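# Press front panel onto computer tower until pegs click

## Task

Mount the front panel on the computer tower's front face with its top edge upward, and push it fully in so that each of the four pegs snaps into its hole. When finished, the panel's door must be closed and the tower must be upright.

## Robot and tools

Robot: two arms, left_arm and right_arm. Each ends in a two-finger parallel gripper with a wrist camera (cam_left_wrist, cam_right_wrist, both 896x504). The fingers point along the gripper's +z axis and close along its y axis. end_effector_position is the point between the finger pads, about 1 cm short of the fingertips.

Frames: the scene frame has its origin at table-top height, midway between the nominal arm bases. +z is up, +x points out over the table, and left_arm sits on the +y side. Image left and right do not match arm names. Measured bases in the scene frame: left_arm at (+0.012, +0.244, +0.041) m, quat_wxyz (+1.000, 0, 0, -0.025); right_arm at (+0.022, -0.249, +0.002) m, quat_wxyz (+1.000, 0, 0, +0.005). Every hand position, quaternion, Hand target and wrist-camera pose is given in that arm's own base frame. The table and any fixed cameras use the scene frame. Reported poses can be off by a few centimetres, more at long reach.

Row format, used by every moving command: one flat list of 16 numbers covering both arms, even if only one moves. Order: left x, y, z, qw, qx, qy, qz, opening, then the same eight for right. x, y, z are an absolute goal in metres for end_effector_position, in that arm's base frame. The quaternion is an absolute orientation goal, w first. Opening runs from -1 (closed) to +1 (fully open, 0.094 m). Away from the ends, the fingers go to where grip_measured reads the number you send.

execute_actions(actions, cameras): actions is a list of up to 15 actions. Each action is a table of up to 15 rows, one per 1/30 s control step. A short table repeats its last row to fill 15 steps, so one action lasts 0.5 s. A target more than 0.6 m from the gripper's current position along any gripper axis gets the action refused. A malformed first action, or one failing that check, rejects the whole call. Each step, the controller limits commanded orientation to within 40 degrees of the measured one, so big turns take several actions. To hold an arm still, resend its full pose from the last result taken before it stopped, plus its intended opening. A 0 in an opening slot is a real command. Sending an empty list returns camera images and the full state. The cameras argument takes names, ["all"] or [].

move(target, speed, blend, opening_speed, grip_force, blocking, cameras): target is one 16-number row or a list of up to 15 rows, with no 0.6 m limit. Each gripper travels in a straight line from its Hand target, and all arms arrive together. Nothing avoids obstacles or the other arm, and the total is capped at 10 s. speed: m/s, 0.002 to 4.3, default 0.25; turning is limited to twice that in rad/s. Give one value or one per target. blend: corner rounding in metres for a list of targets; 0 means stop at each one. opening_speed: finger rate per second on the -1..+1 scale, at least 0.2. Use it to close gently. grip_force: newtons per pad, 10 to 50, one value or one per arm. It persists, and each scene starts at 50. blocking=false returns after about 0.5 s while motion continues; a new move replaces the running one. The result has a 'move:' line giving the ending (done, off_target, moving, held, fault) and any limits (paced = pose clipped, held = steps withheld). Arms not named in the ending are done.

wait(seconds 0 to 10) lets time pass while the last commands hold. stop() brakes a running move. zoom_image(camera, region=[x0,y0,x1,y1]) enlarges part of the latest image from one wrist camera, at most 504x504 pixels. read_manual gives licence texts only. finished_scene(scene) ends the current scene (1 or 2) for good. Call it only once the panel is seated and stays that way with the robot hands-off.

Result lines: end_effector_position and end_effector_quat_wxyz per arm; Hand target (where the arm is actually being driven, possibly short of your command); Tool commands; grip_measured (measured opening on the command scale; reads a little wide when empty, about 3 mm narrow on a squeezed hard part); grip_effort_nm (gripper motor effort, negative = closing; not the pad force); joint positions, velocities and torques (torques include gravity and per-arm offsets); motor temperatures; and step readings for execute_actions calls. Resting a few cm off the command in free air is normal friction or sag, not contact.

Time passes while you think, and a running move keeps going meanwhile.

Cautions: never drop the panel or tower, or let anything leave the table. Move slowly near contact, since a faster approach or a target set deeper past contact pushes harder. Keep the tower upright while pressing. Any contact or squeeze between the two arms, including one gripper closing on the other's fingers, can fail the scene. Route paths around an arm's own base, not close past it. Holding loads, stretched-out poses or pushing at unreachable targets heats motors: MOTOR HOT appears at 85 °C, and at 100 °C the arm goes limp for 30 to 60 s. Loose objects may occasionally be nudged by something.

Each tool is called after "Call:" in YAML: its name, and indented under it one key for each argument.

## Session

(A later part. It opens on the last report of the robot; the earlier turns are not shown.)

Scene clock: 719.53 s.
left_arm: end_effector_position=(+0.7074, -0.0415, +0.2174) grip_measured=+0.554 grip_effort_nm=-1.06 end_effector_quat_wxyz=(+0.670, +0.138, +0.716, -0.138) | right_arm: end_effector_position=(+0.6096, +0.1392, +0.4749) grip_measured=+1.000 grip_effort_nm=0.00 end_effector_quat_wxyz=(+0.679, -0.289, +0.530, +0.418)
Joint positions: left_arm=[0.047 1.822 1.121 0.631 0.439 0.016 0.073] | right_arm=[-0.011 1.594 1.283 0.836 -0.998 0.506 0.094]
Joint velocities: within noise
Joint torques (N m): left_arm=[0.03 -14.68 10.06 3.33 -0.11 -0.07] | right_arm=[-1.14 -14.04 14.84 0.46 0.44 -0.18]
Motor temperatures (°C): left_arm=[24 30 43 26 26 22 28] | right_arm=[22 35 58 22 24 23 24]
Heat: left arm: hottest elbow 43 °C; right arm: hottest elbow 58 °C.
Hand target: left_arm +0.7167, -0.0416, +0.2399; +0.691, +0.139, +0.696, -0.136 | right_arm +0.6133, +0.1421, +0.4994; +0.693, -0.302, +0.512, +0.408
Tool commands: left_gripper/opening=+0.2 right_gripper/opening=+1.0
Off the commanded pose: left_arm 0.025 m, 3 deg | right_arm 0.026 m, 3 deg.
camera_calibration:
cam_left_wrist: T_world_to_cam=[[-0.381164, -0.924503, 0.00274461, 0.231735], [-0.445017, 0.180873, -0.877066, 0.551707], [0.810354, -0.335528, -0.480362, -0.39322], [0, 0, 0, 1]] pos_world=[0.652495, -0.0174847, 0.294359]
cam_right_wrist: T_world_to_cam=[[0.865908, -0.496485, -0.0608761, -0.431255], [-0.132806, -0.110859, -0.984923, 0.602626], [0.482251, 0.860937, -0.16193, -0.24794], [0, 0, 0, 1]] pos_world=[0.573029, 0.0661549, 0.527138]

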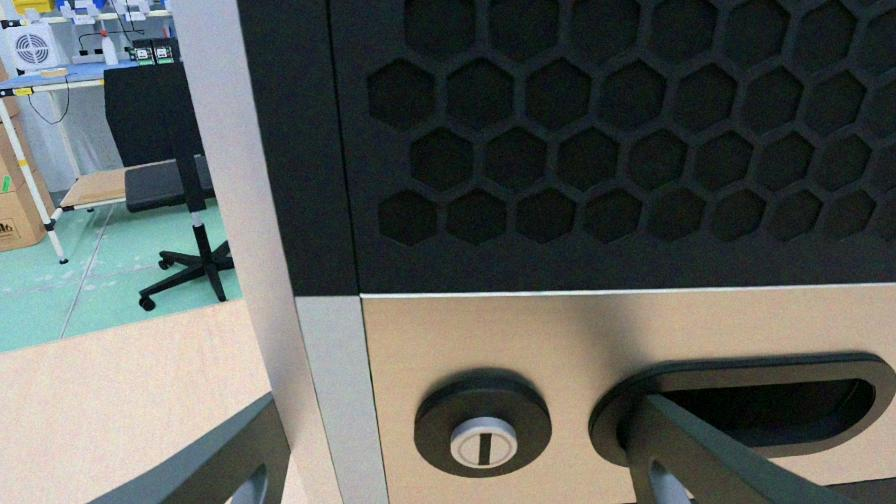

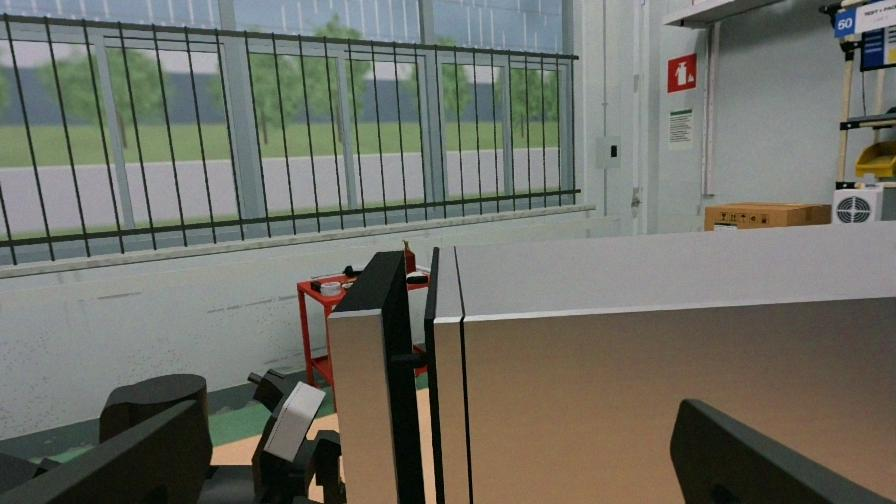

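Call:
move:
  target:
    - [0.680,-0.029,0.250,0.6706,0.138,0.7154,-0.138,0.20,0.615,0.1425,0.5,0.6925,-0.302,0.512,0.4076,1]
    - [0.685,-0.029,0.254,0.6655,0.169,0.7146,-0.133,0.20,0.615,0.1425,0.5,0.6925,-0.302,0.512,0.4076,1]
  speed: 0.03
  cameras: ["cam_right_wrist"]

Call:
zoom_image:
  camera: "cam_right_wrist"
  region: [300, 225, 480, 405]

Scene clock: 739.67 s.
left_arm: end_effector_position=(+0.6754, -0.0342, +0.2067) grip_measured=+0.553 grip_effort_nm=-1.06 end_effector_quat_wxyz=(+0.636, +0.165, +0.741, -0.141) | right_arm: end_effector_position=(+0.6096, +0.1392, +0.4749) grip_measured=+1.000 grip_effort_nm=0.00 end_effector_quat_wxyz=(+0.679, -0.289, +0.530, +0.418)
Joint positions: left_arm=[0.075 1.747 1.05 0.524 0.506 0.085 0.073] | right_arm=[-0.011 1.594 1.283 0.836 -0.998 0.506 0.094]
Joint torques (N m): left_arm=[0.85 -16.79 10.63 2.3 0.25 -0.01] | right_arm=[-0.73 -13.63 14.87 0.47 0.39 -0.2]
Motor temperatures (°C): left_arm=[24 30 43 26 25 22 28] | right_arm=[22 35 59 22 24 23 24]
Heat: left arm: hottest elbow 43 °C; right arm: hottest elbow 59 °C.
Hand target: left_arm +0.6829, -0.0291, +0.2539; +0.666, +0.169, +0.715, -0.133 | right_arm +0.6133, +0.1421, +0.4994; +0.693, -0.302, +0.512, +0.408
Off the commanded pose: left_arm 0.049 m, 5 deg | right_arm 0.026 m, 3 deg.
move: off_target (left_arm, right_arm)
camera_calibration:
cam_right_wrist: T_world_to_cam=[[0.865908, -0.496485, -0.0608761, -0.431255], [-0.132806, -0.110859, -0.984923, 0.602626], [0.482251, 0.860937, -0.16193, -0.24794], [0, 0, 0, 1]] pos_world=[0.573029, 0.0661549, 0.527138]
Images, in order (width x height): cam_right_wrist 896x504.

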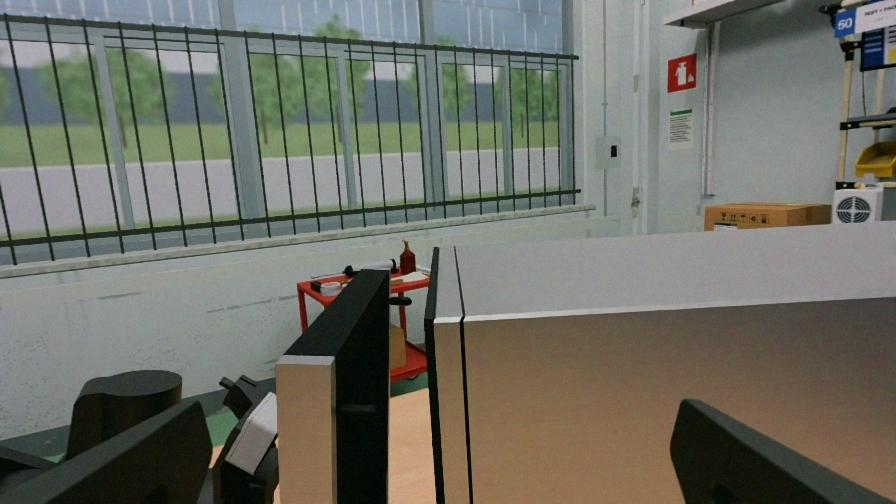

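Scaled by 2.800 from the camera's 896x504 image, which has a finer 1280x720 frame.

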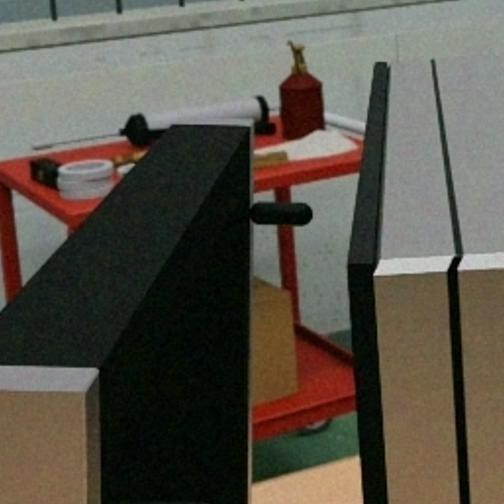

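Call:
move:
  target:
    - [0.685,-0.029,0.284,0.670,0.1614,0.7134,-0.1272,0.20,0.615,0.1425,0.5,0.6925,-0.302,0.512,0.4076,1]
    - [0.690,-0.030,0.246,0.653,0.1649,0.7288,-0.1239,0.20,0.615,0.1425,0.5,0.6925,-0.302,0.512,0.4076,1]
  speed: 0.03
  cameras: ["cam_right_wrist"]

Call:
zoom_image:
  camera: "cam_right_wrist"
  region: [300, 225, 480, 405]

Scene clock: 761.80 s.
left_arm: end_effector_position=(+0.6724, -0.0304, +0.2127) grip_measured=+0.553 grip_effort_nm=-1.06 end_effector_quat_wxyz=(+0.628, +0.160, +0.750, -0.129) | right_arm: end_effector_position=(+0.6096, +0.1392, +0.4749) grip_measured=+1.000 grip_effort_nm=0.00 end_effector_quat_wxyz=(+0.679, -0.289, +0.530, +0.418)
Joint positions: left_arm=[0.075 1.718 1.05 0.466 0.48 0.102 0.073] | right_arm=[-0.011 1.594 1.283 0.836 -0.998 0.506 0.094]
Joint torques (N m): left_arm=[0.32 -13.39 11.81 2.61 0.09 -0.04] | right_arm=[-0.5 -13.68 14.89 0.44 0.42 -0.22]
Motor temperatures (°C): left_arm=[24 31 45 26 25 22 28] | right_arm=[22 35 59 22 24 23 24]
Heat: left arm: hottest elbow 45 °C; right arm: hottest elbow 59 °C.
Hand target: left_arm +0.6875, -0.0299, +0.2463; +0.653, +0.165, +0.729, -0.124 | right_arm +0.6133, +0.1421, +0.4994; +0.693, -0.302, +0.512, +0.408
Off the commanded pose: left_arm 0.038 m, 4 deg | right_arm 0.026 m, 3 deg.
move: off_target (left_arm, right_arm)
camera_calibration:
cam_right_wrist: T_world_to_cam=[[0.865908, -0.496485, -0.0608761, -0.431255], [-0.132806, -0.110859, -0.984923, 0.602626], [0.482251, 0.860937, -0.16193, -0.24794], [0, 0, 0, 1]] pos_world=[0.573029, 0.0661549, 0.527138]
Images, in order (width x height): cam_right_wrist 896x504.

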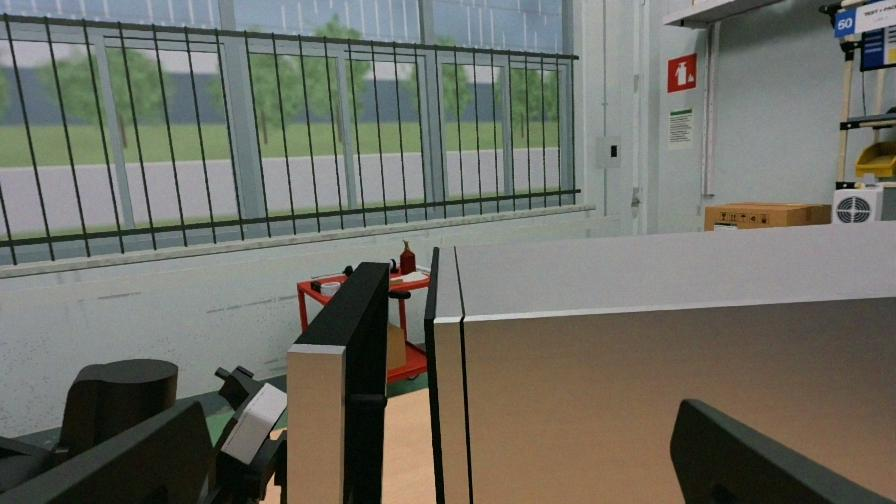

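Scaled by 2.800 from the camera's 896x504 image, which has a finer 1280x720 frame.

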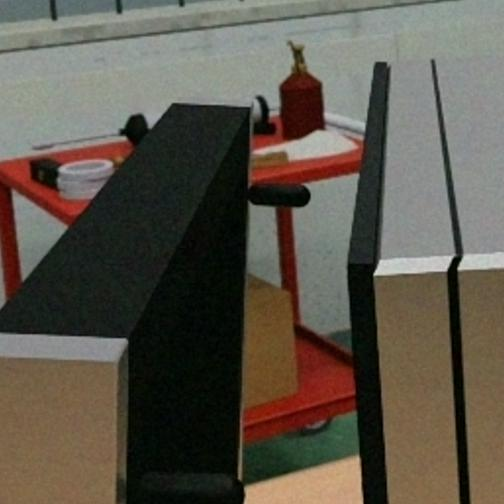

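Call:
move:
  target:
    - [0.685,-0.029,0.288,0.6766,0.1602,0.7072,-0.1296,0.20,0.615,0.1425,0.5,0.6925,-0.302,0.512,0.4076,1]
  speed: 0.03

Scene clock: 776.00 s.
left_arm: end_effector_position=(+0.6699, -0.0318, +0.2268) grip_measured=+0.553 grip_effort_nm=-1.07 end_effector_quat_wxyz=(+0.635, +0.161, +0.744, -0.133) | right_arm: end_effector_position=(+0.6096, +0.1392, +0.4749) grip_measured=+1.000 grip_effort_nm=0.00 end_effector_quat_wxyz=(+0.679, -0.289, +0.530, +0.418)
Joint positions: left_arm=[0.075 1.696 1.05 0.466 0.488 0.092 0.073] | right_arm=[-0.011 1.594 1.283 0.836 -0.998 0.506 0.094]
Joint torques (N m): left_arm=[0.21 -15.91 12.23 3.18 0.24 -0.26] | right_arm=[-0.26 -14.1 14.79 0.57 0.4 -0.21]
Motor temperatures (°C): left_arm=[24 30 46 26 25 22 28] | right_arm=[22 35 59 22 24 23 24]
Heat: left arm: hottest elbow 46 °C; right arm: hottest elbow 59 °C.
Hand target: left_arm +0.6805, -0.0291, +0.2878; +0.676, +0.161, +0.707, -0.130 | right_arm +0.6133, +0.1421, +0.4994; +0.693, -0.302, +0.512, +0.408
Off the commanded pose: left_arm 0.063 m, 6 deg | right_arm 0.026 m, 3 deg.
move: off_target (left_arm, right_arm)

Call:
move:
  target:
    - [0.690,-0.030,0.270,0.690,0.1593,0.693,-0.1335,0.20,0.615,0.1425,0.5,0.6925,-0.302,0.512,0.4076,1]
  speed: 0.03
  cameras: ["cam_right_wrist"]

Call:
zoom_image:
  camera: "cam_right_wrist"
  region: [300, 225, 480, 405]

Scene clock: 782.10 s.
left_arm: end_effector_position=(+0.6754, -0.0321, +0.2346) grip_measured=+0.553 grip_effort_nm=-1.06 end_effector_quat_wxyz=(+0.662, +0.163, +0.719, -0.132) | right_arm: end_effector_position=(+0.6096, +0.1392, +0.4749) grip_measured=+1.000 grip_effort_nm=0.00 end_effector_quat_wxyz=(+0.679, -0.289, +0.530, +0.418)
Joint positions: left_arm=[0.075 1.721 1.05 0.571 0.493 0.072 0.073] | right_arm=[-0.011 1.594 1.283 0.836 -0.998 0.506 0.094]
Joint torques (N m): left_arm=[0.21 -13.8 11.29 3.43 0.16 -0.26] | right_arm=[-0.91 -13.68 14.71 0.47 0.42 -0.2]
Motor temperatures (°C): left_arm=[24 30 47 26 25 22 28] | right_arm=[22 35 59 22 24 23 24]
Heat: left arm: hottest elbow 47 °C; right arm: hottest elbow 59 °C.
Hand target: left_arm +0.6874, -0.0299, +0.2702; +0.690, +0.160, +0.693, -0.134 | right_arm +0.6133, +0.1421, +0.4994; +0.693, -0.302, +0.512, +0.408
Off the commanded pose: left_arm 0.038 m, 4 deg | right_arm 0.026 m, 3 deg.
move: off_target (left_arm, right_arm)
camera_calibration:
cam_right_wrist: T_world_to_cam=[[0.865908, -0.496485, -0.0608761, -0.431255], [-0.132806, -0.110859, -0.984923, 0.602626], [0.482251, 0.860937, -0.16193, -0.24794], [0, 0, 0, 1]] pos_world=[0.573029, 0.0661549, 0.527138]
Images, in order (width x height): cam_right_wrist 896x504.

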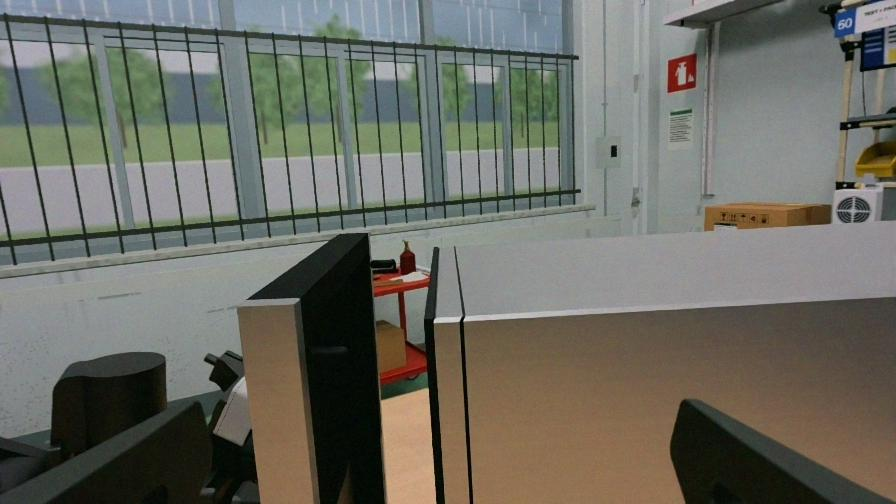

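Scaled by 2.800 from the camera's 896x504 image, which has a finer 1280x720 frame.

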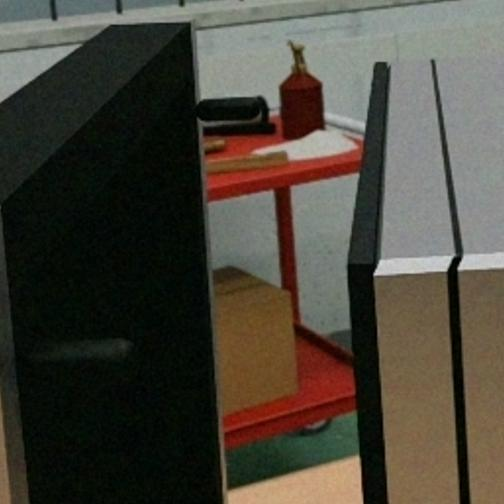

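Call:
move:
  target:
    - [0.690,-0.030,0.262,0.670,0.1614,0.7134,-0.1272,0.20,0.615,0.1425,0.5,0.6925,-0.302,0.512,0.4076,1]
  speed: 0.02

Call:
move:
  target:
    - [0.690,-0.030,0.262,0.660,0.1632,0.7224,-0.1254,0.20,0.615,0.1425,0.5,0.6925,-0.302,0.512,0.4076,1]
  speed: 0.02

Scene clock: 794.23 s.
left_arm: end_effector_position=(+0.6744, -0.0309, +0.2222) grip_measured=+0.553 grip_effort_nm=-1.06 end_effector_quat_wxyz=(+0.644, +0.157, +0.737, -0.133) | right_arm: end_effector_position=(+0.6096, +0.1392, +0.4749) grip_measured=+1.000 grip_effort_nm=0.00 end_effector_quat_wxyz=(+0.679, -0.289, +0.530, +0.418)
Joint positions: left_arm=[0.075 1.721 1.05 0.517 0.484 0.077 0.073] | right_arm=[-0.011 1.594 1.283 0.836 -0.998 0.506 0.094]
Joint torques (N m): left_arm=[0.09 -14.56 11.85 2.39 0.04 -0.01] | right_arm=[-0.97 -14.1 14.69 0.58 0.46 -0.19]
Motor temperatures (°C): left_arm=[24 31 47 26 25 22 28] | right_arm=[22 35 60 22 24 23 24]
Heat: left arm: hottest elbow 47 °C; right arm: hottest elbow 60 °C.
Hand target: left_arm +0.6872, -0.0300, +0.2623; +0.670, +0.161, +0.713, -0.127 | right_arm +0.6133, +0.1421, +0.4994; +0.693, -0.302, +0.512, +0.408
Off the commanded pose: left_arm 0.043 m, 4 deg | right_arm 0.026 m, 3 deg.
move: off_target (left_arm, right_arm)

Scene clock: 795.33 s.
left_arm: end_effector_position=(+0.6726, -0.0306, +0.2113) grip_measured=+0.553 grip_effort_nm=-1.06 end_effector_quat_wxyz=(+0.627, +0.157, +0.751, -0.133) | right_arm: end_effector_position=(+0.6096, +0.1392, +0.4749) grip_measured=+1.000 grip_effort_nm=0.00 end_effector_quat_wxyz=(+0.679, -0.289, +0.530, +0.418)
Joint positions: left_arm=[0.075 1.721 1.05 0.469 0.482 0.091 0.073] | right_arm=[-0.011 1.594 1.283 0.836 -0.998 0.506 0.094]
Joint torques (N m): left_arm=[0.03 -15.56 12.3 2.39 0.07 -0.02] | right_arm=[-0.62 -13.86 14.67 0.53 0.47 -0.17]
Motor temperatures (°C): left_arm=[24 31 47 26 25 22 28] | right_arm=[22 35 60 22 24 23 24]
Heat: left arm: hottest elbow 47 °C; right arm: hottest elbow 60 °C.
Hand target: left_arm +0.6862, -0.0300, +0.2623; +0.660, +0.163, +0.722, -0.125 | right_arm +0.6133, +0.1421, +0.4994; +0.693, -0.302, +0.512, +0.408
Off the commanded pose: left_arm 0.054 m, 5 deg | right_arm 0.026 m, 3 deg.
move: off_target (left_arm, right_arm)

Call:
move:
  target:
    - [0.690,-0.030,0.270,0.690,0.1593,0.693,-0.1335,0.20,0.615,0.1425,0.5,0.6925,-0.302,0.512,0.4076,1]
  speed: 0.02

Call:
move:
  target:
    - [0.690,-0.030,0.262,0.669,0.1630,0.7139,-0.1272,0.20,0.615,0.1425,0.5,0.6925,-0.302,0.512,0.4076,1]
  speed: 0.02
  cameras: ["cam_right_wrist"]

Call:
zoom_image:
  camera: "cam_right_wrist"
  region: [300, 225, 480, 405]

Scene clock: 813.37 s.
left_arm: end_effector_position=(+0.6754, -0.0321, +0.2345) grip_measured=+0.553 grip_effort_nm=-1.06 end_effector_quat_wxyz=(+0.662, +0.163, +0.719, -0.132) | right_arm: end_effector_position=(+0.6096, +0.1392, +0.4749) grip_measured=+1.000 grip_effort_nm=0.00 end_effector_quat_wxyz=(+0.679, -0.289, +0.530, +0.418)
Joint positions: left_arm=[0.075 1.721 1.05 0.571 0.493 0.072 0.073] | right_arm=[-0.011 1.594 1.283 0.836 -0.998 0.506 0.094]
Joint torques (N m): left_arm=[0.5 -14.1 11.33 3.33 0.17 -0.25] | right_arm=[-0.73 -14.04 14.82 0.53 0.4 -0.17]
Motor temperatures (°C): left_arm=[24 31 48 26 25 22 28] | right_arm=[22 35 60 22 24 23 24]
Heat: left arm: hottest elbow 48 °C; right arm: hottest elbow 60 °C.
Hand target: left_arm +0.6874, -0.0300, +0.2702; +0.690, +0.160, +0.693, -0.134 | right_arm +0.6133, +0.1421, +0.4994; +0.693, -0.302, +0.512, +0.408
Off the commanded pose: left_arm 0.038 m, 4 deg | right_arm 0.026 m, 3 deg.
move: off_target (left_arm, right_arm)

Scene clock: 815.27 s.
left_arm: end_effector_position=(+0.6741, -0.0313, +0.2212) grip_measured=+0.553 grip_effort_nm=-1.06 end_effector_quat_wxyz=(+0.642, +0.158, +0.738, -0.134) | right_arm: end_effector_position=(+0.6096, +0.1392, +0.4749) grip_measured=+1.000 grip_effort_nm=0.00 end_effector_quat_wxyz=(+0.679, -0.289, +0.530, +0.418)
Joint positions: left_arm=[0.075 1.721 1.05 0.513 0.487 0.08 0.073] | right_arm=[-0.011 1.594 1.283 0.836 -0.998 0.506 0.094]
Joint torques (N m): left_arm=[0.32 -14.86 11.92 2.24 0.04 -0.04] | right_arm=[-0.67 -13.86 14.8 0.54 0.46 -0.19]
Motor temperatures (°C): left_arm=[24 31 48 26 25 22 28] | right_arm=[22 35 60 22 24 23 24]
Heat: left arm: hottest elbow 48 °C; right arm: hottest elbow 60 °C.
Hand target: left_arm +0.6871, -0.0300, +0.2624; +0.669, +0.163, +0.714, -0.127 | right_arm +0.6133, +0.1421, +0.4994; +0.693, -0.302, +0.512, +0.408
Off the commanded pose: left_arm 0.044 m, 4 deg | right_arm 0.026 m, 3 deg.
move: off_target (left_arm, right_arm)
camera_calibration:
cam_right_wrist: T_world_to_cam=[[0.865908, -0.496485, -0.0608761, -0.431255], [-0.132806, -0.110859, -0.984923, 0.602626], [0.482251, 0.860937, -0.16193, -0.24794], [0, 0, 0, 1]] pos_world=[0.573029, 0.0661549, 0.527138]
Images, in order (width x height): cam_right_wrist 896x504.

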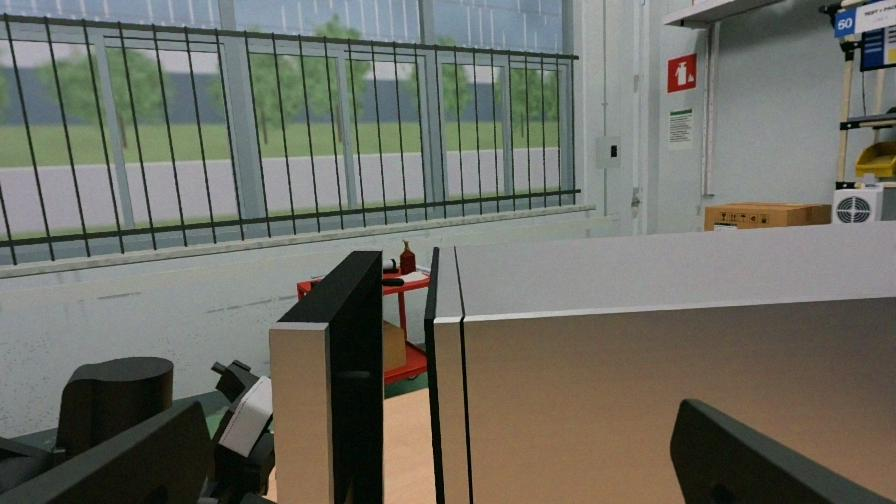

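Scaled by 2.800 from the camera's 896x504 image, which has a finer 1280x720 frame.

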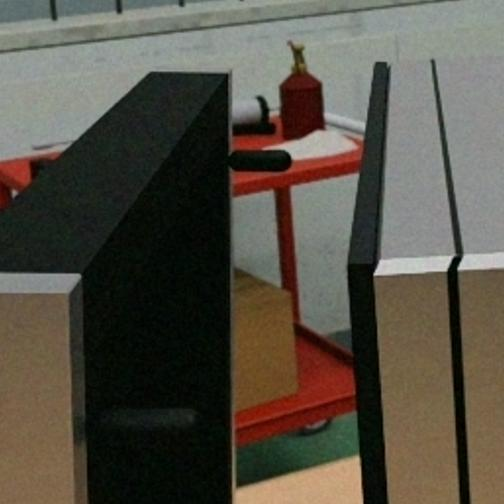

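Call:
move:
  target:
    - [0.714,-0.043,0.262,0.669,0.1630,0.7139,-0.1272,0.20,0.615,0.1425,0.5,0.6925,-0.302,0.512,0.4076,1]
  speed: 0.03
  cameras: ["cam_right_wrist"]

Call:
zoom_image:
  camera: "cam_right_wrist"
  region: [300, 225, 480, 405]

Scene clock: 830.93 s.
left_arm: end_effector_position=(+0.6942, -0.0397, +0.2259) grip_measured=+0.553 grip_effort_nm=-1.06 end_effector_quat_wxyz=(+0.645, +0.158, +0.737, -0.130) | right_arm: end_effector_position=(+0.6096, +0.1392, +0.4749) grip_measured=+1.000 grip_effort_nm=0.00 end_effector_quat_wxyz=(+0.679, -0.289, +0.530, +0.418)
Joint positions: left_arm=[0.055 1.756 1.111 0.493 0.46 0.081 0.073] | right_arm=[-0.011 1.594 1.283 0.836 -0.998 0.506 0.094]
Joint torques (N m): left_arm=[-0.26 -14.51 12.71 2.4 0.05 -0.07] | right_arm=[-1.08 -14.04 14.75 0.47 0.44 -0.2]
Motor temperatures (°C): left_arm=[24 31 49 26 25 22 28] | right_arm=[22 35 60 22 24 23 24]
Heat: left arm: hottest elbow 49 °C; right arm: hottest elbow 60 °C.
Hand target: left_arm +0.7106, -0.0428, +0.2623; +0.669, +0.163, +0.714, -0.127 | right_arm +0.6133, +0.1421, +0.4994; +0.693, -0.302, +0.512, +0.408
Off the commanded pose: left_arm 0.041 m, 4 deg | right_arm 0.026 m, 3 deg.
move: off_target (left_arm, right_arm)
camera_calibration:
cam_right_wrist: T_world_to_cam=[[0.865908, -0.496485, -0.0608761, -0.431255], [-0.132806, -0.110859, -0.984923, 0.602626], [0.482251, 0.860937, -0.16193, -0.24794], [0, 0, 0, 1]] pos_world=[0.573029, 0.0661549, 0.527138]
Images, in order (width x height): cam_right_wrist 896x504.

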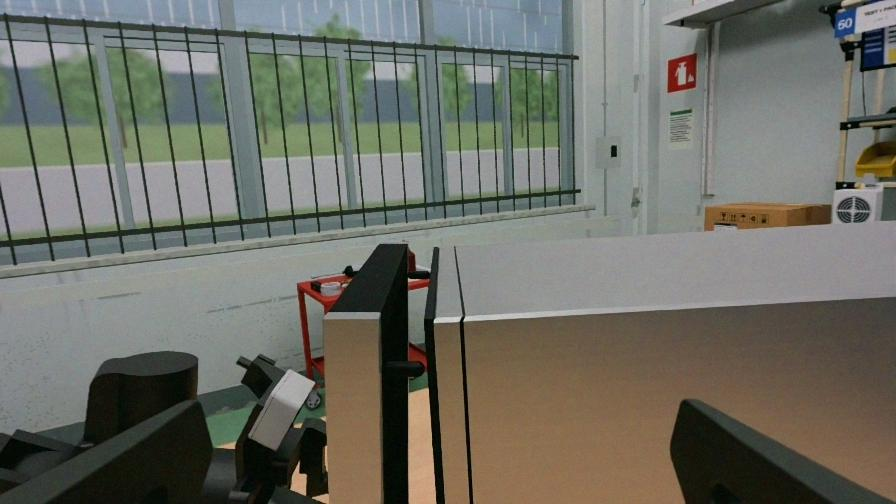

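Scaled by 2.800 from the camera's 896x504 image, which has a finer 1280x720 frame.

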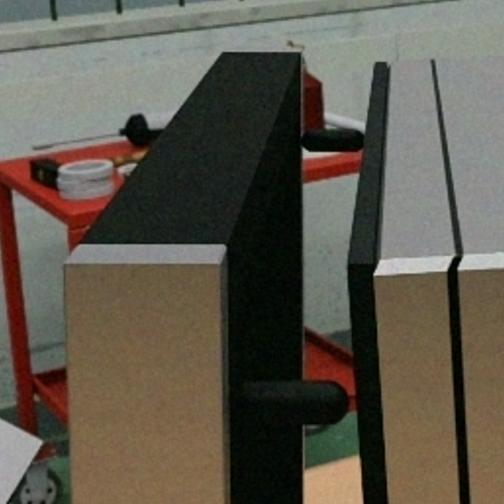

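Call:
move:
  target:
    - [0.712,-0.042,0.246,0.6814,0.161,0.7011,-0.1358,0.20,0.615,0.1425,0.5,0.6925,-0.302,0.512,0.4076,1]
  speed: 0.03
  cameras: ["cam_right_wrist"]

Call:
zoom_image:
  camera: "cam_right_wrist"
  region: [300, 225, 480, 405]

Scene clock: 846.73 s.
left_arm: end_effector_position=(+0.6992, -0.0416, +0.2169) grip_measured=+0.553 grip_effort_nm=-1.06 end_effector_quat_wxyz=(+0.657, +0.165, +0.724, -0.132) | right_arm: end_effector_position=(+0.6096, +0.1392, +0.4749) grip_measured=+1.000 grip_effort_nm=0.00 end_effector_quat_wxyz=(+0.679, -0.289, +0.530, +0.418)
Joint positions: left_arm=[0.055 1.795 1.111 0.569 0.474 0.078 0.073] | right_arm=[-0.011 1.594 1.283 0.836 -0.998 0.506 0.094]
Joint torques (N m): left_arm=[-0.09 -14.74 10.65 3.34 0.18 -0.22] | right_arm=[-0.91 -13.74 14.78 0.54 0.43 -0.18]
Motor temperatures (°C): left_arm=[24 30 49 26 25 22 28] | right_arm=[22 35 60 22 24 23 24]
Heat: left arm: hottest elbow 49 °C; right arm: hottest elbow 60 °C.
Hand target: left_arm +0.7100, -0.0418, +0.2461; +0.681, +0.162, +0.701, -0.136 | right_arm +0.6133, +0.1421, +0.4994; +0.693, -0.302, +0.512, +0.408
Off the commanded pose: left_arm 0.032 m, 4 deg | right_arm 0.026 m, 3 deg.
move: off_target (left_arm, right_arm)
camera_calibration:
cam_right_wrist: T_world_to_cam=[[0.865908, -0.496485, -0.0608761, -0.431255], [-0.132806, -0.110859, -0.984923, 0.602626], [0.482251, 0.860937, -0.16193, -0.24794], [0, 0, 0, 1]] pos_world=[0.573029, 0.0661549, 0.527138]
Images, in order (width x height): cam_right_wrist 896x504.

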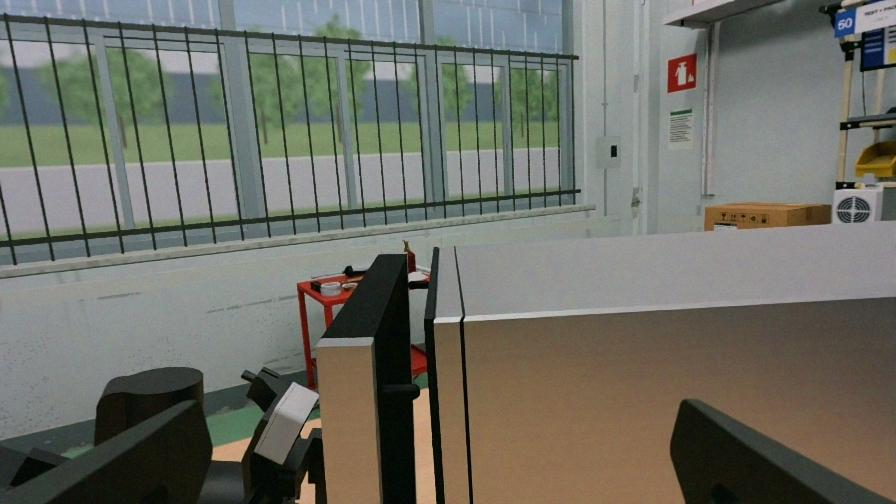

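Scaled by 2.800 from the camera's 896x504 image, which has a finer 1280x720 frame.

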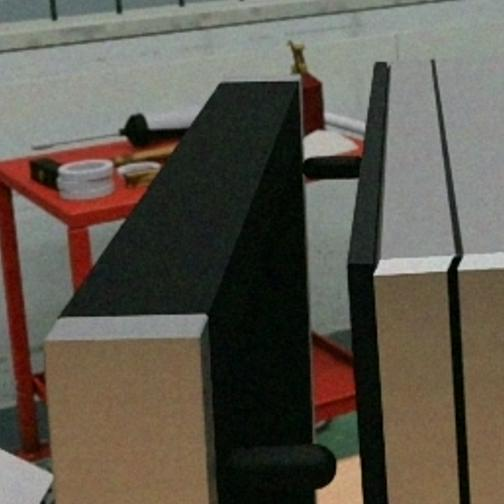

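Call:
move:
  target:
    - [0.710,-0.041,0.278,0.6735,0.1541,0.7088,-0.1423,0.20,0.615,0.1425,0.5,0.6925,-0.302,0.512,0.4076,1]
  speed: 0.03

Scene clock: 861.20 s.
left_arm: end_effector_position=(+0.6942, -0.0421, +0.2183) grip_measured=+0.553 grip_effort_nm=-1.06 end_effector_quat_wxyz=(+0.638, +0.156, +0.740, -0.142) | right_arm: end_effector_position=(+0.6096, +0.1392, +0.4749) grip_measured=+1.000 grip_effort_nm=0.00 end_effector_quat_wxyz=(+0.679, -0.289, +0.530, +0.418)
Joint positions: left_arm=[0.055 1.767 1.111 0.493 0.476 0.064 0.073] | right_arm=[-0.011 1.594 1.283 0.836 -0.998 0.506 0.094]
Joint torques (N m): left_arm=[0.21 -17.14 12.48 2.39 0.21 -0.25] | right_arm=[-0.85 -13.86 14.82 0.59 0.43 -0.21]
Motor temperatures (°C): left_arm=[24 31 49 26 25 22 28] | right_arm=[22 35 60 22 24 23 24]
Heat: left arm: hottest elbow 49 °C; right arm: hottest elbow 60 °C.
Hand target: left_arm +0.7056, -0.0409, +0.2779; +0.674, +0.155, +0.709, -0.142 | right_arm +0.6133, +0.1421, +0.4994; +0.693, -0.302, +0.512, +0.408
Off the commanded pose: left_arm 0.062 m, 5 deg | right_arm 0.026 m, 3 deg.
move: off_target (left_arm, right_arm)

Call:
move:
  target:
    - [0.710,-0.041,0.278,0.6785,0.1582,0.7040,-0.1385,0.20,0.615,0.1425,0.5,0.6925,-0.302,0.512,0.4076,1]
  speed: 0.03
  cameras: ["cam_right_wrist"]

Call:
zoom_image:
  camera: "cam_right_wrist"
  region: [300, 225, 480, 405]

Scene clock: 866.90 s.
left_arm: end_effector_position=(+0.6941, -0.0422, +0.2191) grip_measured=+0.553 grip_effort_nm=-1.06 end_effector_quat_wxyz=(+0.639, +0.156, +0.740, -0.142) | right_arm: end_effector_position=(+0.6096, +0.1392, +0.4749) grip_measured=+1.000 grip_effort_nm=0.00 end_effector_quat_wxyz=(+0.679, -0.289, +0.530, +0.418)
Joint positions: left_arm=[0.055 1.766 1.111 0.493 0.477 0.063 0.073] | right_arm=[-0.011 1.594 1.283 0.836 -0.998 0.506 0.094]
Joint torques (N m): left_arm=[0.26 -17.08 12.19 3.04 0.18 -0.18] | right_arm=[-0.73 -14.1 14.91 0.55 0.45 -0.19]
Motor temperatures (°C): left_arm=[24 31 49 26 25 22 28] | right_arm=[22 35 60 22 24 23 24]
Heat: left arm: hottest elbow 49 °C; right arm: hottest elbow 60 °C.
Hand target: left_arm +0.7055, -0.0409, +0.2780; +0.678, +0.159, +0.704, -0.139 | right_arm +0.6133, +0.1421, +0.4994; +0.693, -0.302, +0.512, +0.408
Off the commanded pose: left_arm 0.061 m, 6 deg | right_arm 0.026 m, 3 deg.
move: off_target (left_arm, right_arm)
camera_calibration:
cam_right_wrist: T_world_to_cam=[[0.865908, -0.496485, -0.0608761, -0.431255], [-0.132806, -0.110859, -0.984923, 0.602626], [0.482251, 0.860937, -0.16193, -0.24794], [0, 0, 0, 1]] pos_world=[0.573029, 0.0661549, 0.527138]
Images, in order (width x height): cam_right_wrist 896x504.

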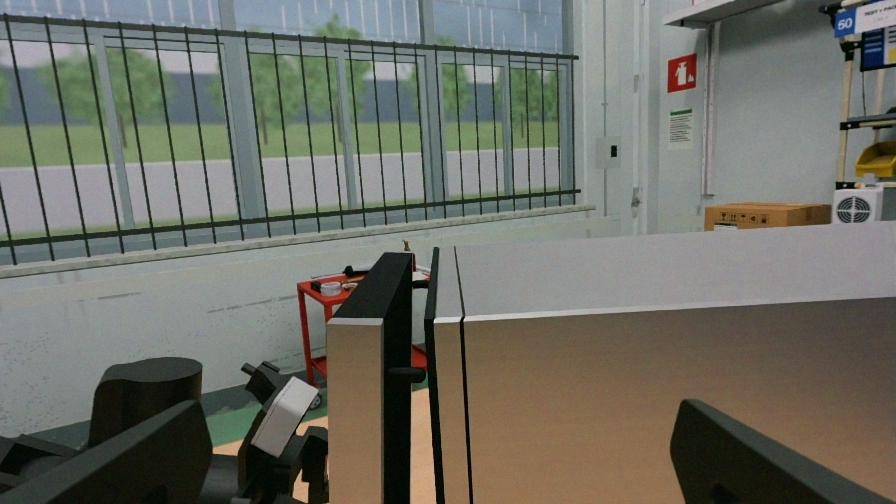

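Scaled by 2.800 from the camera's 896x504 image, which has a finer 1280x720 frame.

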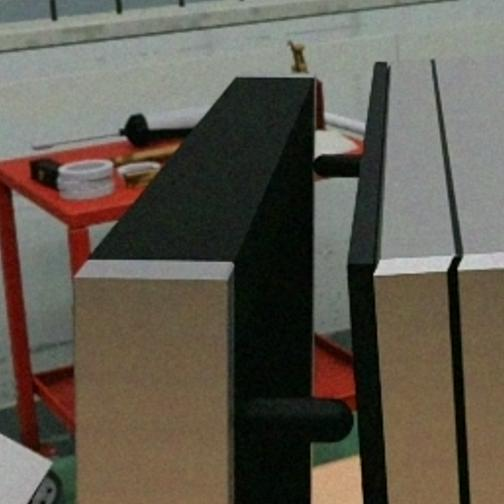

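Call:
move:
  target:
    - [0.710,-0.041,0.276,0.6840,0.1600,0.6975,-0.1370,0.20,0.615,0.1425,0.5,0.6925,-0.302,0.512,0.4076,1]
  speed: 0.02

Call:
move:
  target:
    - [0.710,-0.041,0.276,0.6870,0.1600,0.6942,-0.1370,0.20,0.615,0.1425,0.5,0.6925,-0.302,0.512,0.4076,1]
  speed: 0.02

Scene clock: 875.23 s.
left_arm: end_effector_position=(+0.6948, -0.0423, +0.2242) grip_measured=+0.553 grip_effort_nm=-1.06 end_effector_quat_wxyz=(+0.647, +0.158, +0.733, -0.140) | right_arm: end_effector_position=(+0.6096, +0.1392, +0.4749) grip_measured=+1.000 grip_effort_nm=0.00 end_effector_quat_wxyz=(+0.679, -0.289, +0.530, +0.418)
Joint positions: left_arm=[0.055 1.766 1.111 0.515 0.477 0.063 0.073] | right_arm=[-0.011 1.594 1.283 0.836 -0.998 0.506 0.094]
Joint torques (N m): left_arm=[0.21 -16.09 11.92 3.41 0.19 -0.18] | right_arm=[-0.44 -13.8 14.8 0.39 0.45 -0.18]
Motor temperatures (°C): left_arm=[24 31 49 26 25 22 28] | right_arm=[22 35 61 22 24 23 24]
Heat: left arm: hottest elbow 49 °C; right arm: hottest elbow 61 °C.
Hand target: left_arm +0.7061, -0.0409, +0.2760; +0.684, +0.161, +0.698, -0.137 | right_arm +0.6133, +0.1421, +0.4994; +0.693, -0.302, +0.512, +0.408
Off the commanded pose: left_arm 0.054 m, 6 deg | right_arm 0.026 m, 3 deg.
move: off_target (left_arm, right_arm)

Scene clock: 876.03 s.
left_arm: end_effector_position=(+0.6952, -0.0424, +0.2276) grip_measured=+0.553 grip_effort_nm=-1.07 end_effector_quat_wxyz=(+0.652, +0.160, +0.728, -0.139) | right_arm: end_effector_position=(+0.6096, +0.1392, +0.4749) grip_measured=+1.000 grip_effort_nm=0.00 end_effector_quat_wxyz=(+0.679, -0.289, +0.530, +0.418)
Joint positions: left_arm=[0.055 1.766 1.111 0.531 0.478 0.063 0.073] | right_arm=[-0.011 1.594 1.283 0.836 -0.998 0.506 0.094]
Joint torques (N m): left_arm=[0.32 -15.68 11.7 3.38 0.15 -0.2] | right_arm=[-0.62 -13.92 14.86 0.57 0.43 -0.18]
Motor temperatures (°C): left_arm=[24 31 49 26 25 22 28] | right_arm=[22 35 61 22 24 23 24]
Heat: left arm: hottest elbow 49 °C; right arm: hottest elbow 61 °C.
Hand target: left_arm +0.7064, -0.0408, +0.2761; +0.687, +0.161, +0.695, -0.137 | right_arm +0.6133, +0.1421, +0.4994; +0.693, -0.302, +0.512, +0.408
Off the commanded pose: left_arm 0.051 m, 6 deg | right_arm 0.026 m, 3 deg.
move: off_target (left_arm, right_arm)

Call:
move:
  target:
    - [0.710,-0.041,0.250,0.6800,0.1590,0.7025,-0.1375,0.20,0.615,0.1425,0.5,0.6925,-0.302,0.512,0.4076,1]
  speed: 0.02

Scene clock: 884.87 s.
left_arm: end_effector_position=(+0.6975, -0.0424, +0.2216) grip_measured=+0.553 grip_effort_nm=-1.06 end_effector_quat_wxyz=(+0.655, +0.161, +0.725, -0.139) | right_arm: end_effector_position=(+0.6096, +0.1392, +0.4749) grip_measured=+1.000 grip_effort_nm=0.00 end_effector_quat_wxyz=(+0.679, -0.289, +0.530, +0.418)
Joint positions: left_arm=[0.055 1.784 1.111 0.557 0.479 0.063 0.073] | right_arm=[-0.011 1.594 1.283 0.836 -0.998 0.506 0.094]
Joint torques (N m): left_arm=[0.03 -14.56 10.56 3.45 0.01 -0.17] | right_arm=[-0.44 -13.68 14.78 0.51 0.47 -0.15]
Motor temperatures (°C): left_arm=[24 31 49 26 25 22 28] | right_arm=[22 35 61 22 24 23 24]
Heat: left arm: hottest elbow 49 °C; right arm: hottest elbow 61 °C.
Hand target: left_arm +0.7082, -0.0409, +0.2501; +0.680, +0.159, +0.703, -0.138 | right_arm +0.6133, +0.1421, +0.4994; +0.693, -0.302, +0.512, +0.408
Off the commanded pose: left_arm 0.031 m, 4 deg | right_arm 0.026 m, 3 deg.
move: off_target (left_arm, right_arm)

Call:
move:
  target:
    - [0.711,-0.0415,0.245,0.6755,0.1590,0.7070,-0.1385,0.20,0.615,0.1425,0.5,0.6925,-0.302,0.512,0.4076,1]
  speed: 0.02
  cameras: ["cam_right_wrist"]

Call:
zoom_image:
  camera: "cam_right_wrist"
  region: [300, 225, 480, 405]

Scene clock: 892.00 s.
left_arm: end_effector_position=(+0.6980, -0.0423, +0.2183) grip_measured=+0.553 grip_effort_nm=-1.06 end_effector_quat_wxyz=(+0.654, +0.160, +0.726, -0.139) | right_arm: end_effector_position=(+0.6096, +0.1392, +0.4749) grip_measured=+1.000 grip_effort_nm=0.00 end_effector_quat_wxyz=(+0.679, -0.289, +0.530, +0.418)
Joint positions: left_arm=[0.055 1.789 1.111 0.557 0.479 0.063 0.073] | right_arm=[-0.011 1.594 1.283 0.836 -0.998 0.506 0.094]
Joint torques (N m): left_arm=[0.21 -14.68 10.73 3.04 0.04 -0.11] | right_arm=[-0.38 -14.04 14.68 0.57 0.41 -0.19]
Motor temperatures (°C): left_arm=[24 31 49 26 25 22 28] | right_arm=[22 35 61 22 24 23 24]
Heat: left arm: hottest elbow 49 °C; right arm: hottest elbow 61 °C.
Hand target: left_arm +0.7093, -0.0413, +0.2452; +0.675, +0.159, +0.707, -0.139 | right_arm +0.6133, +0.1421, +0.4994; +0.693, -0.302, +0.512, +0.408
Off the commanded pose: left_arm 0.030 m, 3 deg | right_arm 0.026 m, 3 deg.
move: off_target (left_arm, right_arm)
camera_calibration:
cam_right_wrist: T_world_to_cam=[[0.865908, -0.496485, -0.0608761, -0.431255], [-0.132806, -0.110859, -0.984923, 0.602626], [0.482251, 0.860937, -0.16193, -0.24794], [0, 0, 0, 1]] pos_world=[0.573029, 0.0661549, 0.527138]
Images, in order (width x height): cam_right_wrist 896x504.

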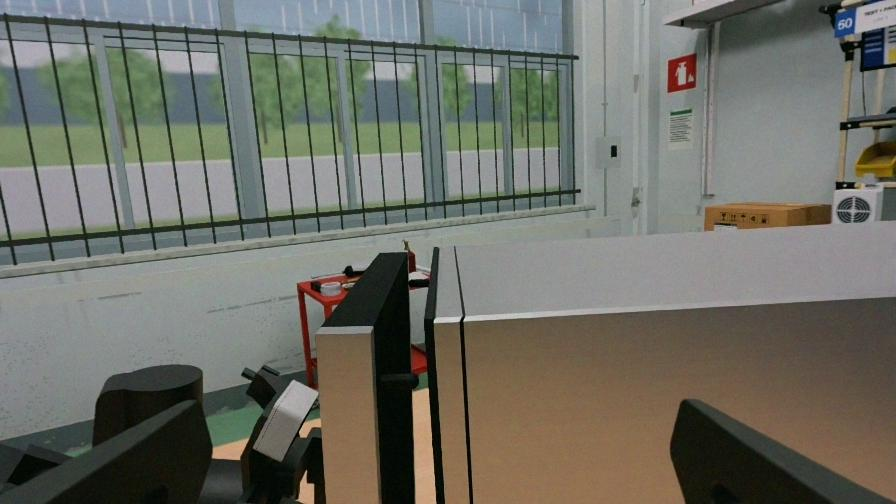

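Scaled by 2.800 from the camera's 896x504 image, which has a finer 1280x720 frame.

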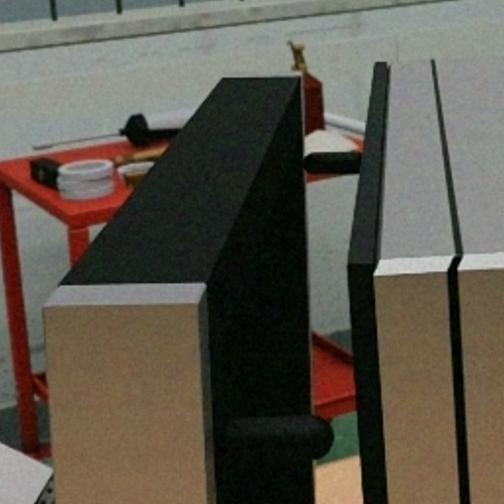

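Call:
move:
  target:
    - [0.711,-0.0415,0.245,0.6755,0.1590,0.7070,-0.1385,0.20,0.52,0.06,0.60,0.604,-0.295,0.695,0.257,1]
    - [0.711,-0.0415,0.245,0.6755,0.1590,0.7070,-0.1385,0.20,0.46,0.03,0.62,0.604,-0.295,0.695,0.257,1]
  speed: 0.2
  blend: 0.03
  cameras: ["cam_right_wrist"]

Call:
zoom_image:
  camera: "cam_right_wrist"
  region: [320, 120, 500, 270]

Scene clock: 904.53 s.
left_arm: end_effector_position=(+0.6980, -0.0423, +0.2183) grip_measured=+0.553 grip_effort_nm=-1.06 end_effector_quat_wxyz=(+0.654, +0.160, +0.726, -0.139) | right_arm: end_effector_position=(+0.4646, +0.0336, +0.5910) grip_measured=+1.000 grip_effort_nm=0.00 end_effector_quat_wxyz=(+0.585, -0.282, +0.708, +0.275)
Joint positions: left_arm=[0.055 1.789 1.111 0.557 0.479 0.063 0.073] | right_arm=[-0.257 1.161 1.533 -0.707 -1.051 -0.233 0.094]
Joint torques (N m): left_arm=[0.15 -14.56 10.76 2.99 0.04 -0.14] | right_arm=[-1.85 -7.65 14.97 0.81 -0.31 -0.19]
Motor temperatures (°C): left_arm=[24 31 48 26 25 22 28] | right_arm=[22 35 61 22 24 23 24]
Heat: left arm: hottest elbow 48 °C; right arm: hottest elbow 61 °C.
Hand target: left_arm +0.7093, -0.0413, +0.2452; +0.675, +0.159, +0.707, -0.139 | right_arm +0.4588, +0.0303, +0.6189; +0.604, -0.295, +0.695, +0.257
Off the commanded pose: left_arm 0.030 m, 3 deg | right_arm 0.030 m, 4 deg.
move: off_target (left_arm, right_arm)
camera_calibration:
cam_right_wrist: T_world_to_cam=[[0.709606, -0.701855, -0.0621197, -0.27081], [-0.435233, -0.367287, -0.821993, 0.738879], [0.554104, 0.610328, -0.5661, 0.145549], [0, 0, 0, 1]] pos_world=[0.433104, -0.00752071, 0.672925]
Images, in order (width x height): cam_right_wrist 896x504.

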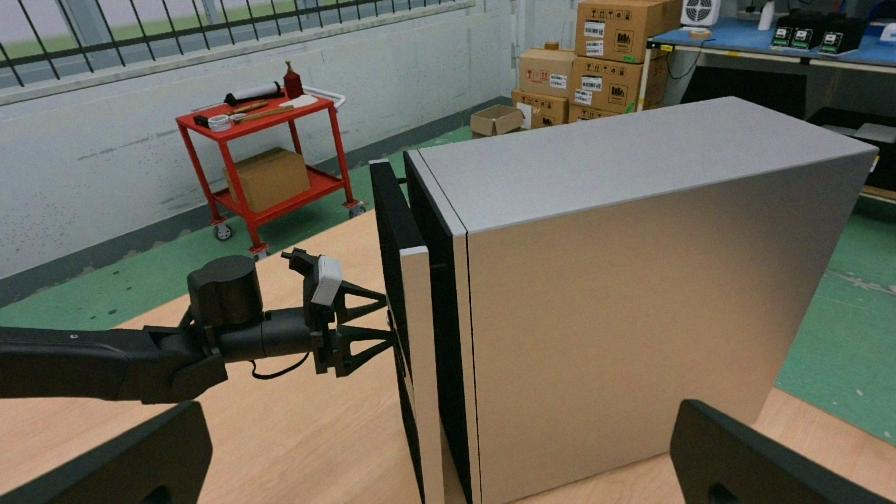

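Scaled by 2.800 from the camera's 896x504 image, which has a finer 1280x720 frame.

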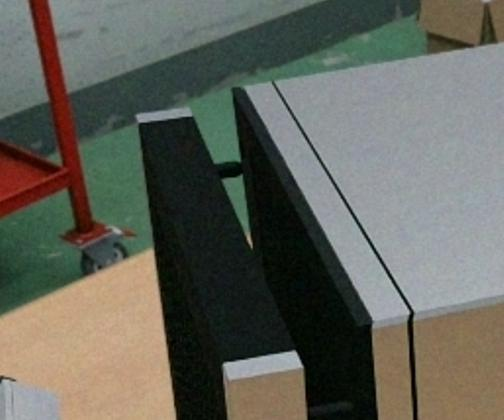

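Call:
move:
  target:
    - [0.724,-0.0420,0.255,0.6755,0.1590,0.7070,-0.1385,0.20,0.46,0.03,0.62,0.604,-0.295,0.695,0.257,1]
  speed: 0.02
  cameras: ["cam_right_wrist"]

Call:
zoom_image:
  camera: "cam_right_wrist"
  region: [320, 120, 500, 270]

Scene clock: 924.47 s.
left_arm: end_effector_position=(+0.7036, -0.0418, +0.2212) grip_measured=+0.553 grip_effort_nm=-1.06 end_effector_quat_wxyz=(+0.653, +0.160, +0.727, -0.139) | right_arm: end_effector_position=(+0.4646, +0.0336, +0.5910) grip_measured=+1.000 grip_effort_nm=0.00 end_effector_quat_wxyz=(+0.586, -0.283, +0.708, +0.275)
Joint positions: left_arm=[0.055 1.795 1.132 0.541 0.477 0.063 0.073] | right_arm=[-0.257 1.161 1.533 -0.707 -1.051 -0.234 0.094]
Joint torques (N m): left_arm=[0.03 -14.68 12.66 2.3 0.02 -0.15] | right_arm=[-1.96 -8.23 15.01 0.87 -0.31 -0.22]
Motor temperatures (°C): left_arm=[24 30 48 26 25 22 28] | right_arm=[22 33 59 22 24 23 24]
Heat: left arm: hottest elbow 48 °C; right arm: hottest elbow 59 °C.
Hand target: left_arm +0.7207, -0.0418, +0.2551; +0.675, +0.159, +0.707, -0.139 | right_arm +0.4588, +0.0303, +0.6189; +0.604, -0.295, +0.695, +0.257
Off the commanded pose: left_arm 0.039 m, 3 deg | right_arm 0.030 m, 4 deg.
move: off_target (left_arm, right_arm)
camera_calibration:
cam_right_wrist: T_world_to_cam=[[0.709715, -0.701814, -0.0613395, -0.27131], [-0.434742, -0.36779, -0.822028, 0.738722], [0.554351, 0.610072, -0.566134, 0.145402], [0, 0, 0, 1]] pos_world=[0.433103, -0.00741996, 0.672925]
Images, in order (width x height): cam_right_wrist 896x504.

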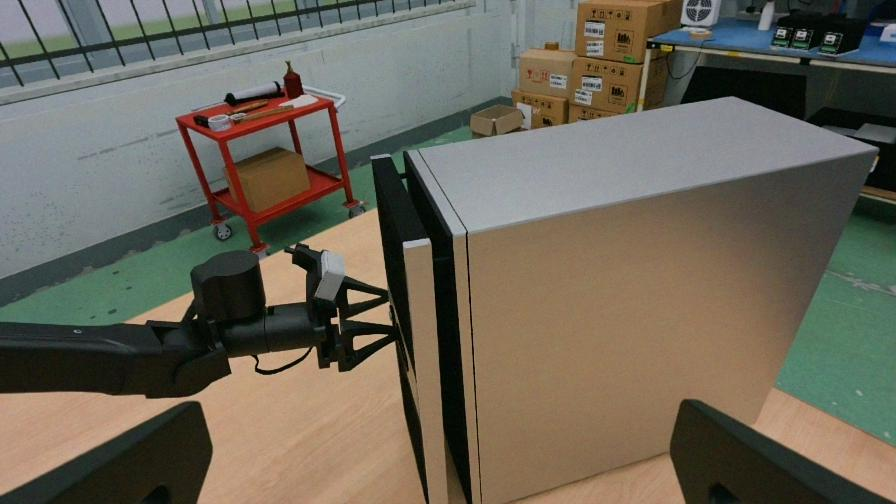

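Scaled by 2.800 from the camera's 896x504 image, which has a finer 1280x720 frame.

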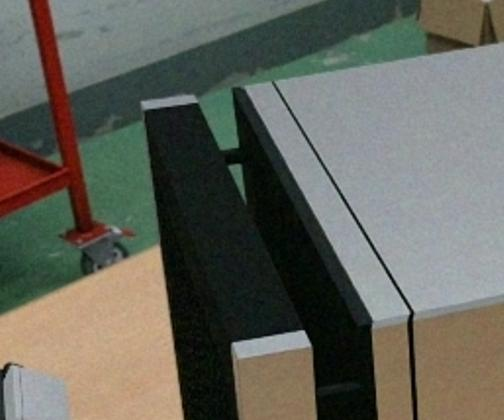

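Call:
move:
  target:
    - [0.731,-0.0425,0.253,0.6775,0.1590,0.7050,-0.1385,0.20,0.46,0.03,0.62,0.604,-0.295,0.695,0.257,1]
  speed: 0.02
  cameras: ["cam_right_wrist"]

Call:
zoom_image:
  camera: "cam_right_wrist"
  region: [320, 120, 500, 270]

Scene clock: 934.27 s.
left_arm: end_effector_position=(+0.7096, -0.0415, +0.2196) grip_measured=+0.551 grip_effort_nm=-1.06 end_effector_quat_wxyz=(+0.654, +0.160, +0.727, -0.139) | right_arm: end_effector_position=(+0.4646, +0.0336, +0.5910) grip_measured=+1.000 grip_effort_nm=0.00 end_effector_quat_wxyz=(+0.586, -0.283, +0.708, +0.275)
Joint positions: left_arm=[0.055 1.811 1.149 0.541 0.477 0.063 0.073] | right_arm=[-0.257 1.161 1.533 -0.707 -1.051 -0.234 0.094]
Joint torques (N m): left_arm=[-0.09 -14.39 12.75 2.62 -0.06 -0.18] | right_arm=[-2.2 -7.94 14.94 0.81 -0.29 -0.17]
Motor temperatures (°C): left_arm=[24 31 47 26 25 22 28] | right_arm=[22 32 58 22 24 23 24]
Heat: left arm: hottest elbow 47 °C; right arm: hottest elbow 58 °C.
Hand target: left_arm +0.7275, -0.0422, +0.2533; +0.677, +0.159, +0.705, -0.139 | right_arm +0.4588, +0.0303, +0.6189; +0.604, -0.295, +0.695, +0.257
Off the commanded pose: left_arm 0.040 m, 4 deg | right_arm 0.030 m, 4 deg.
move: off_target (left_arm, right_arm)
camera_calibration:
cam_right_wrist: T_world_to_cam=[[0.709715, -0.701814, -0.0613395, -0.27131], [-0.434742, -0.36779, -0.822028, 0.738722], [0.554351, 0.610072, -0.566134, 0.145402], [0, 0, 0, 1]] pos_world=[0.433103, -0.00741996, 0.672925]
Images, in order (width x height): cam_right_wrist 896x504.

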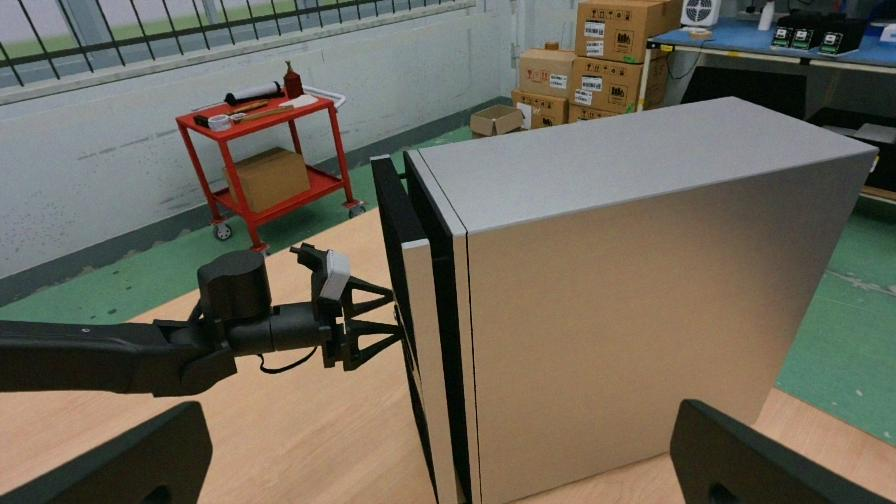

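Scaled by 2.800 from the camera's 896x504 image, which has a finer 1280x720 frame.

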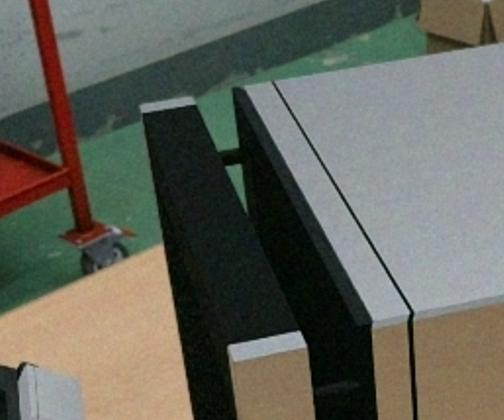

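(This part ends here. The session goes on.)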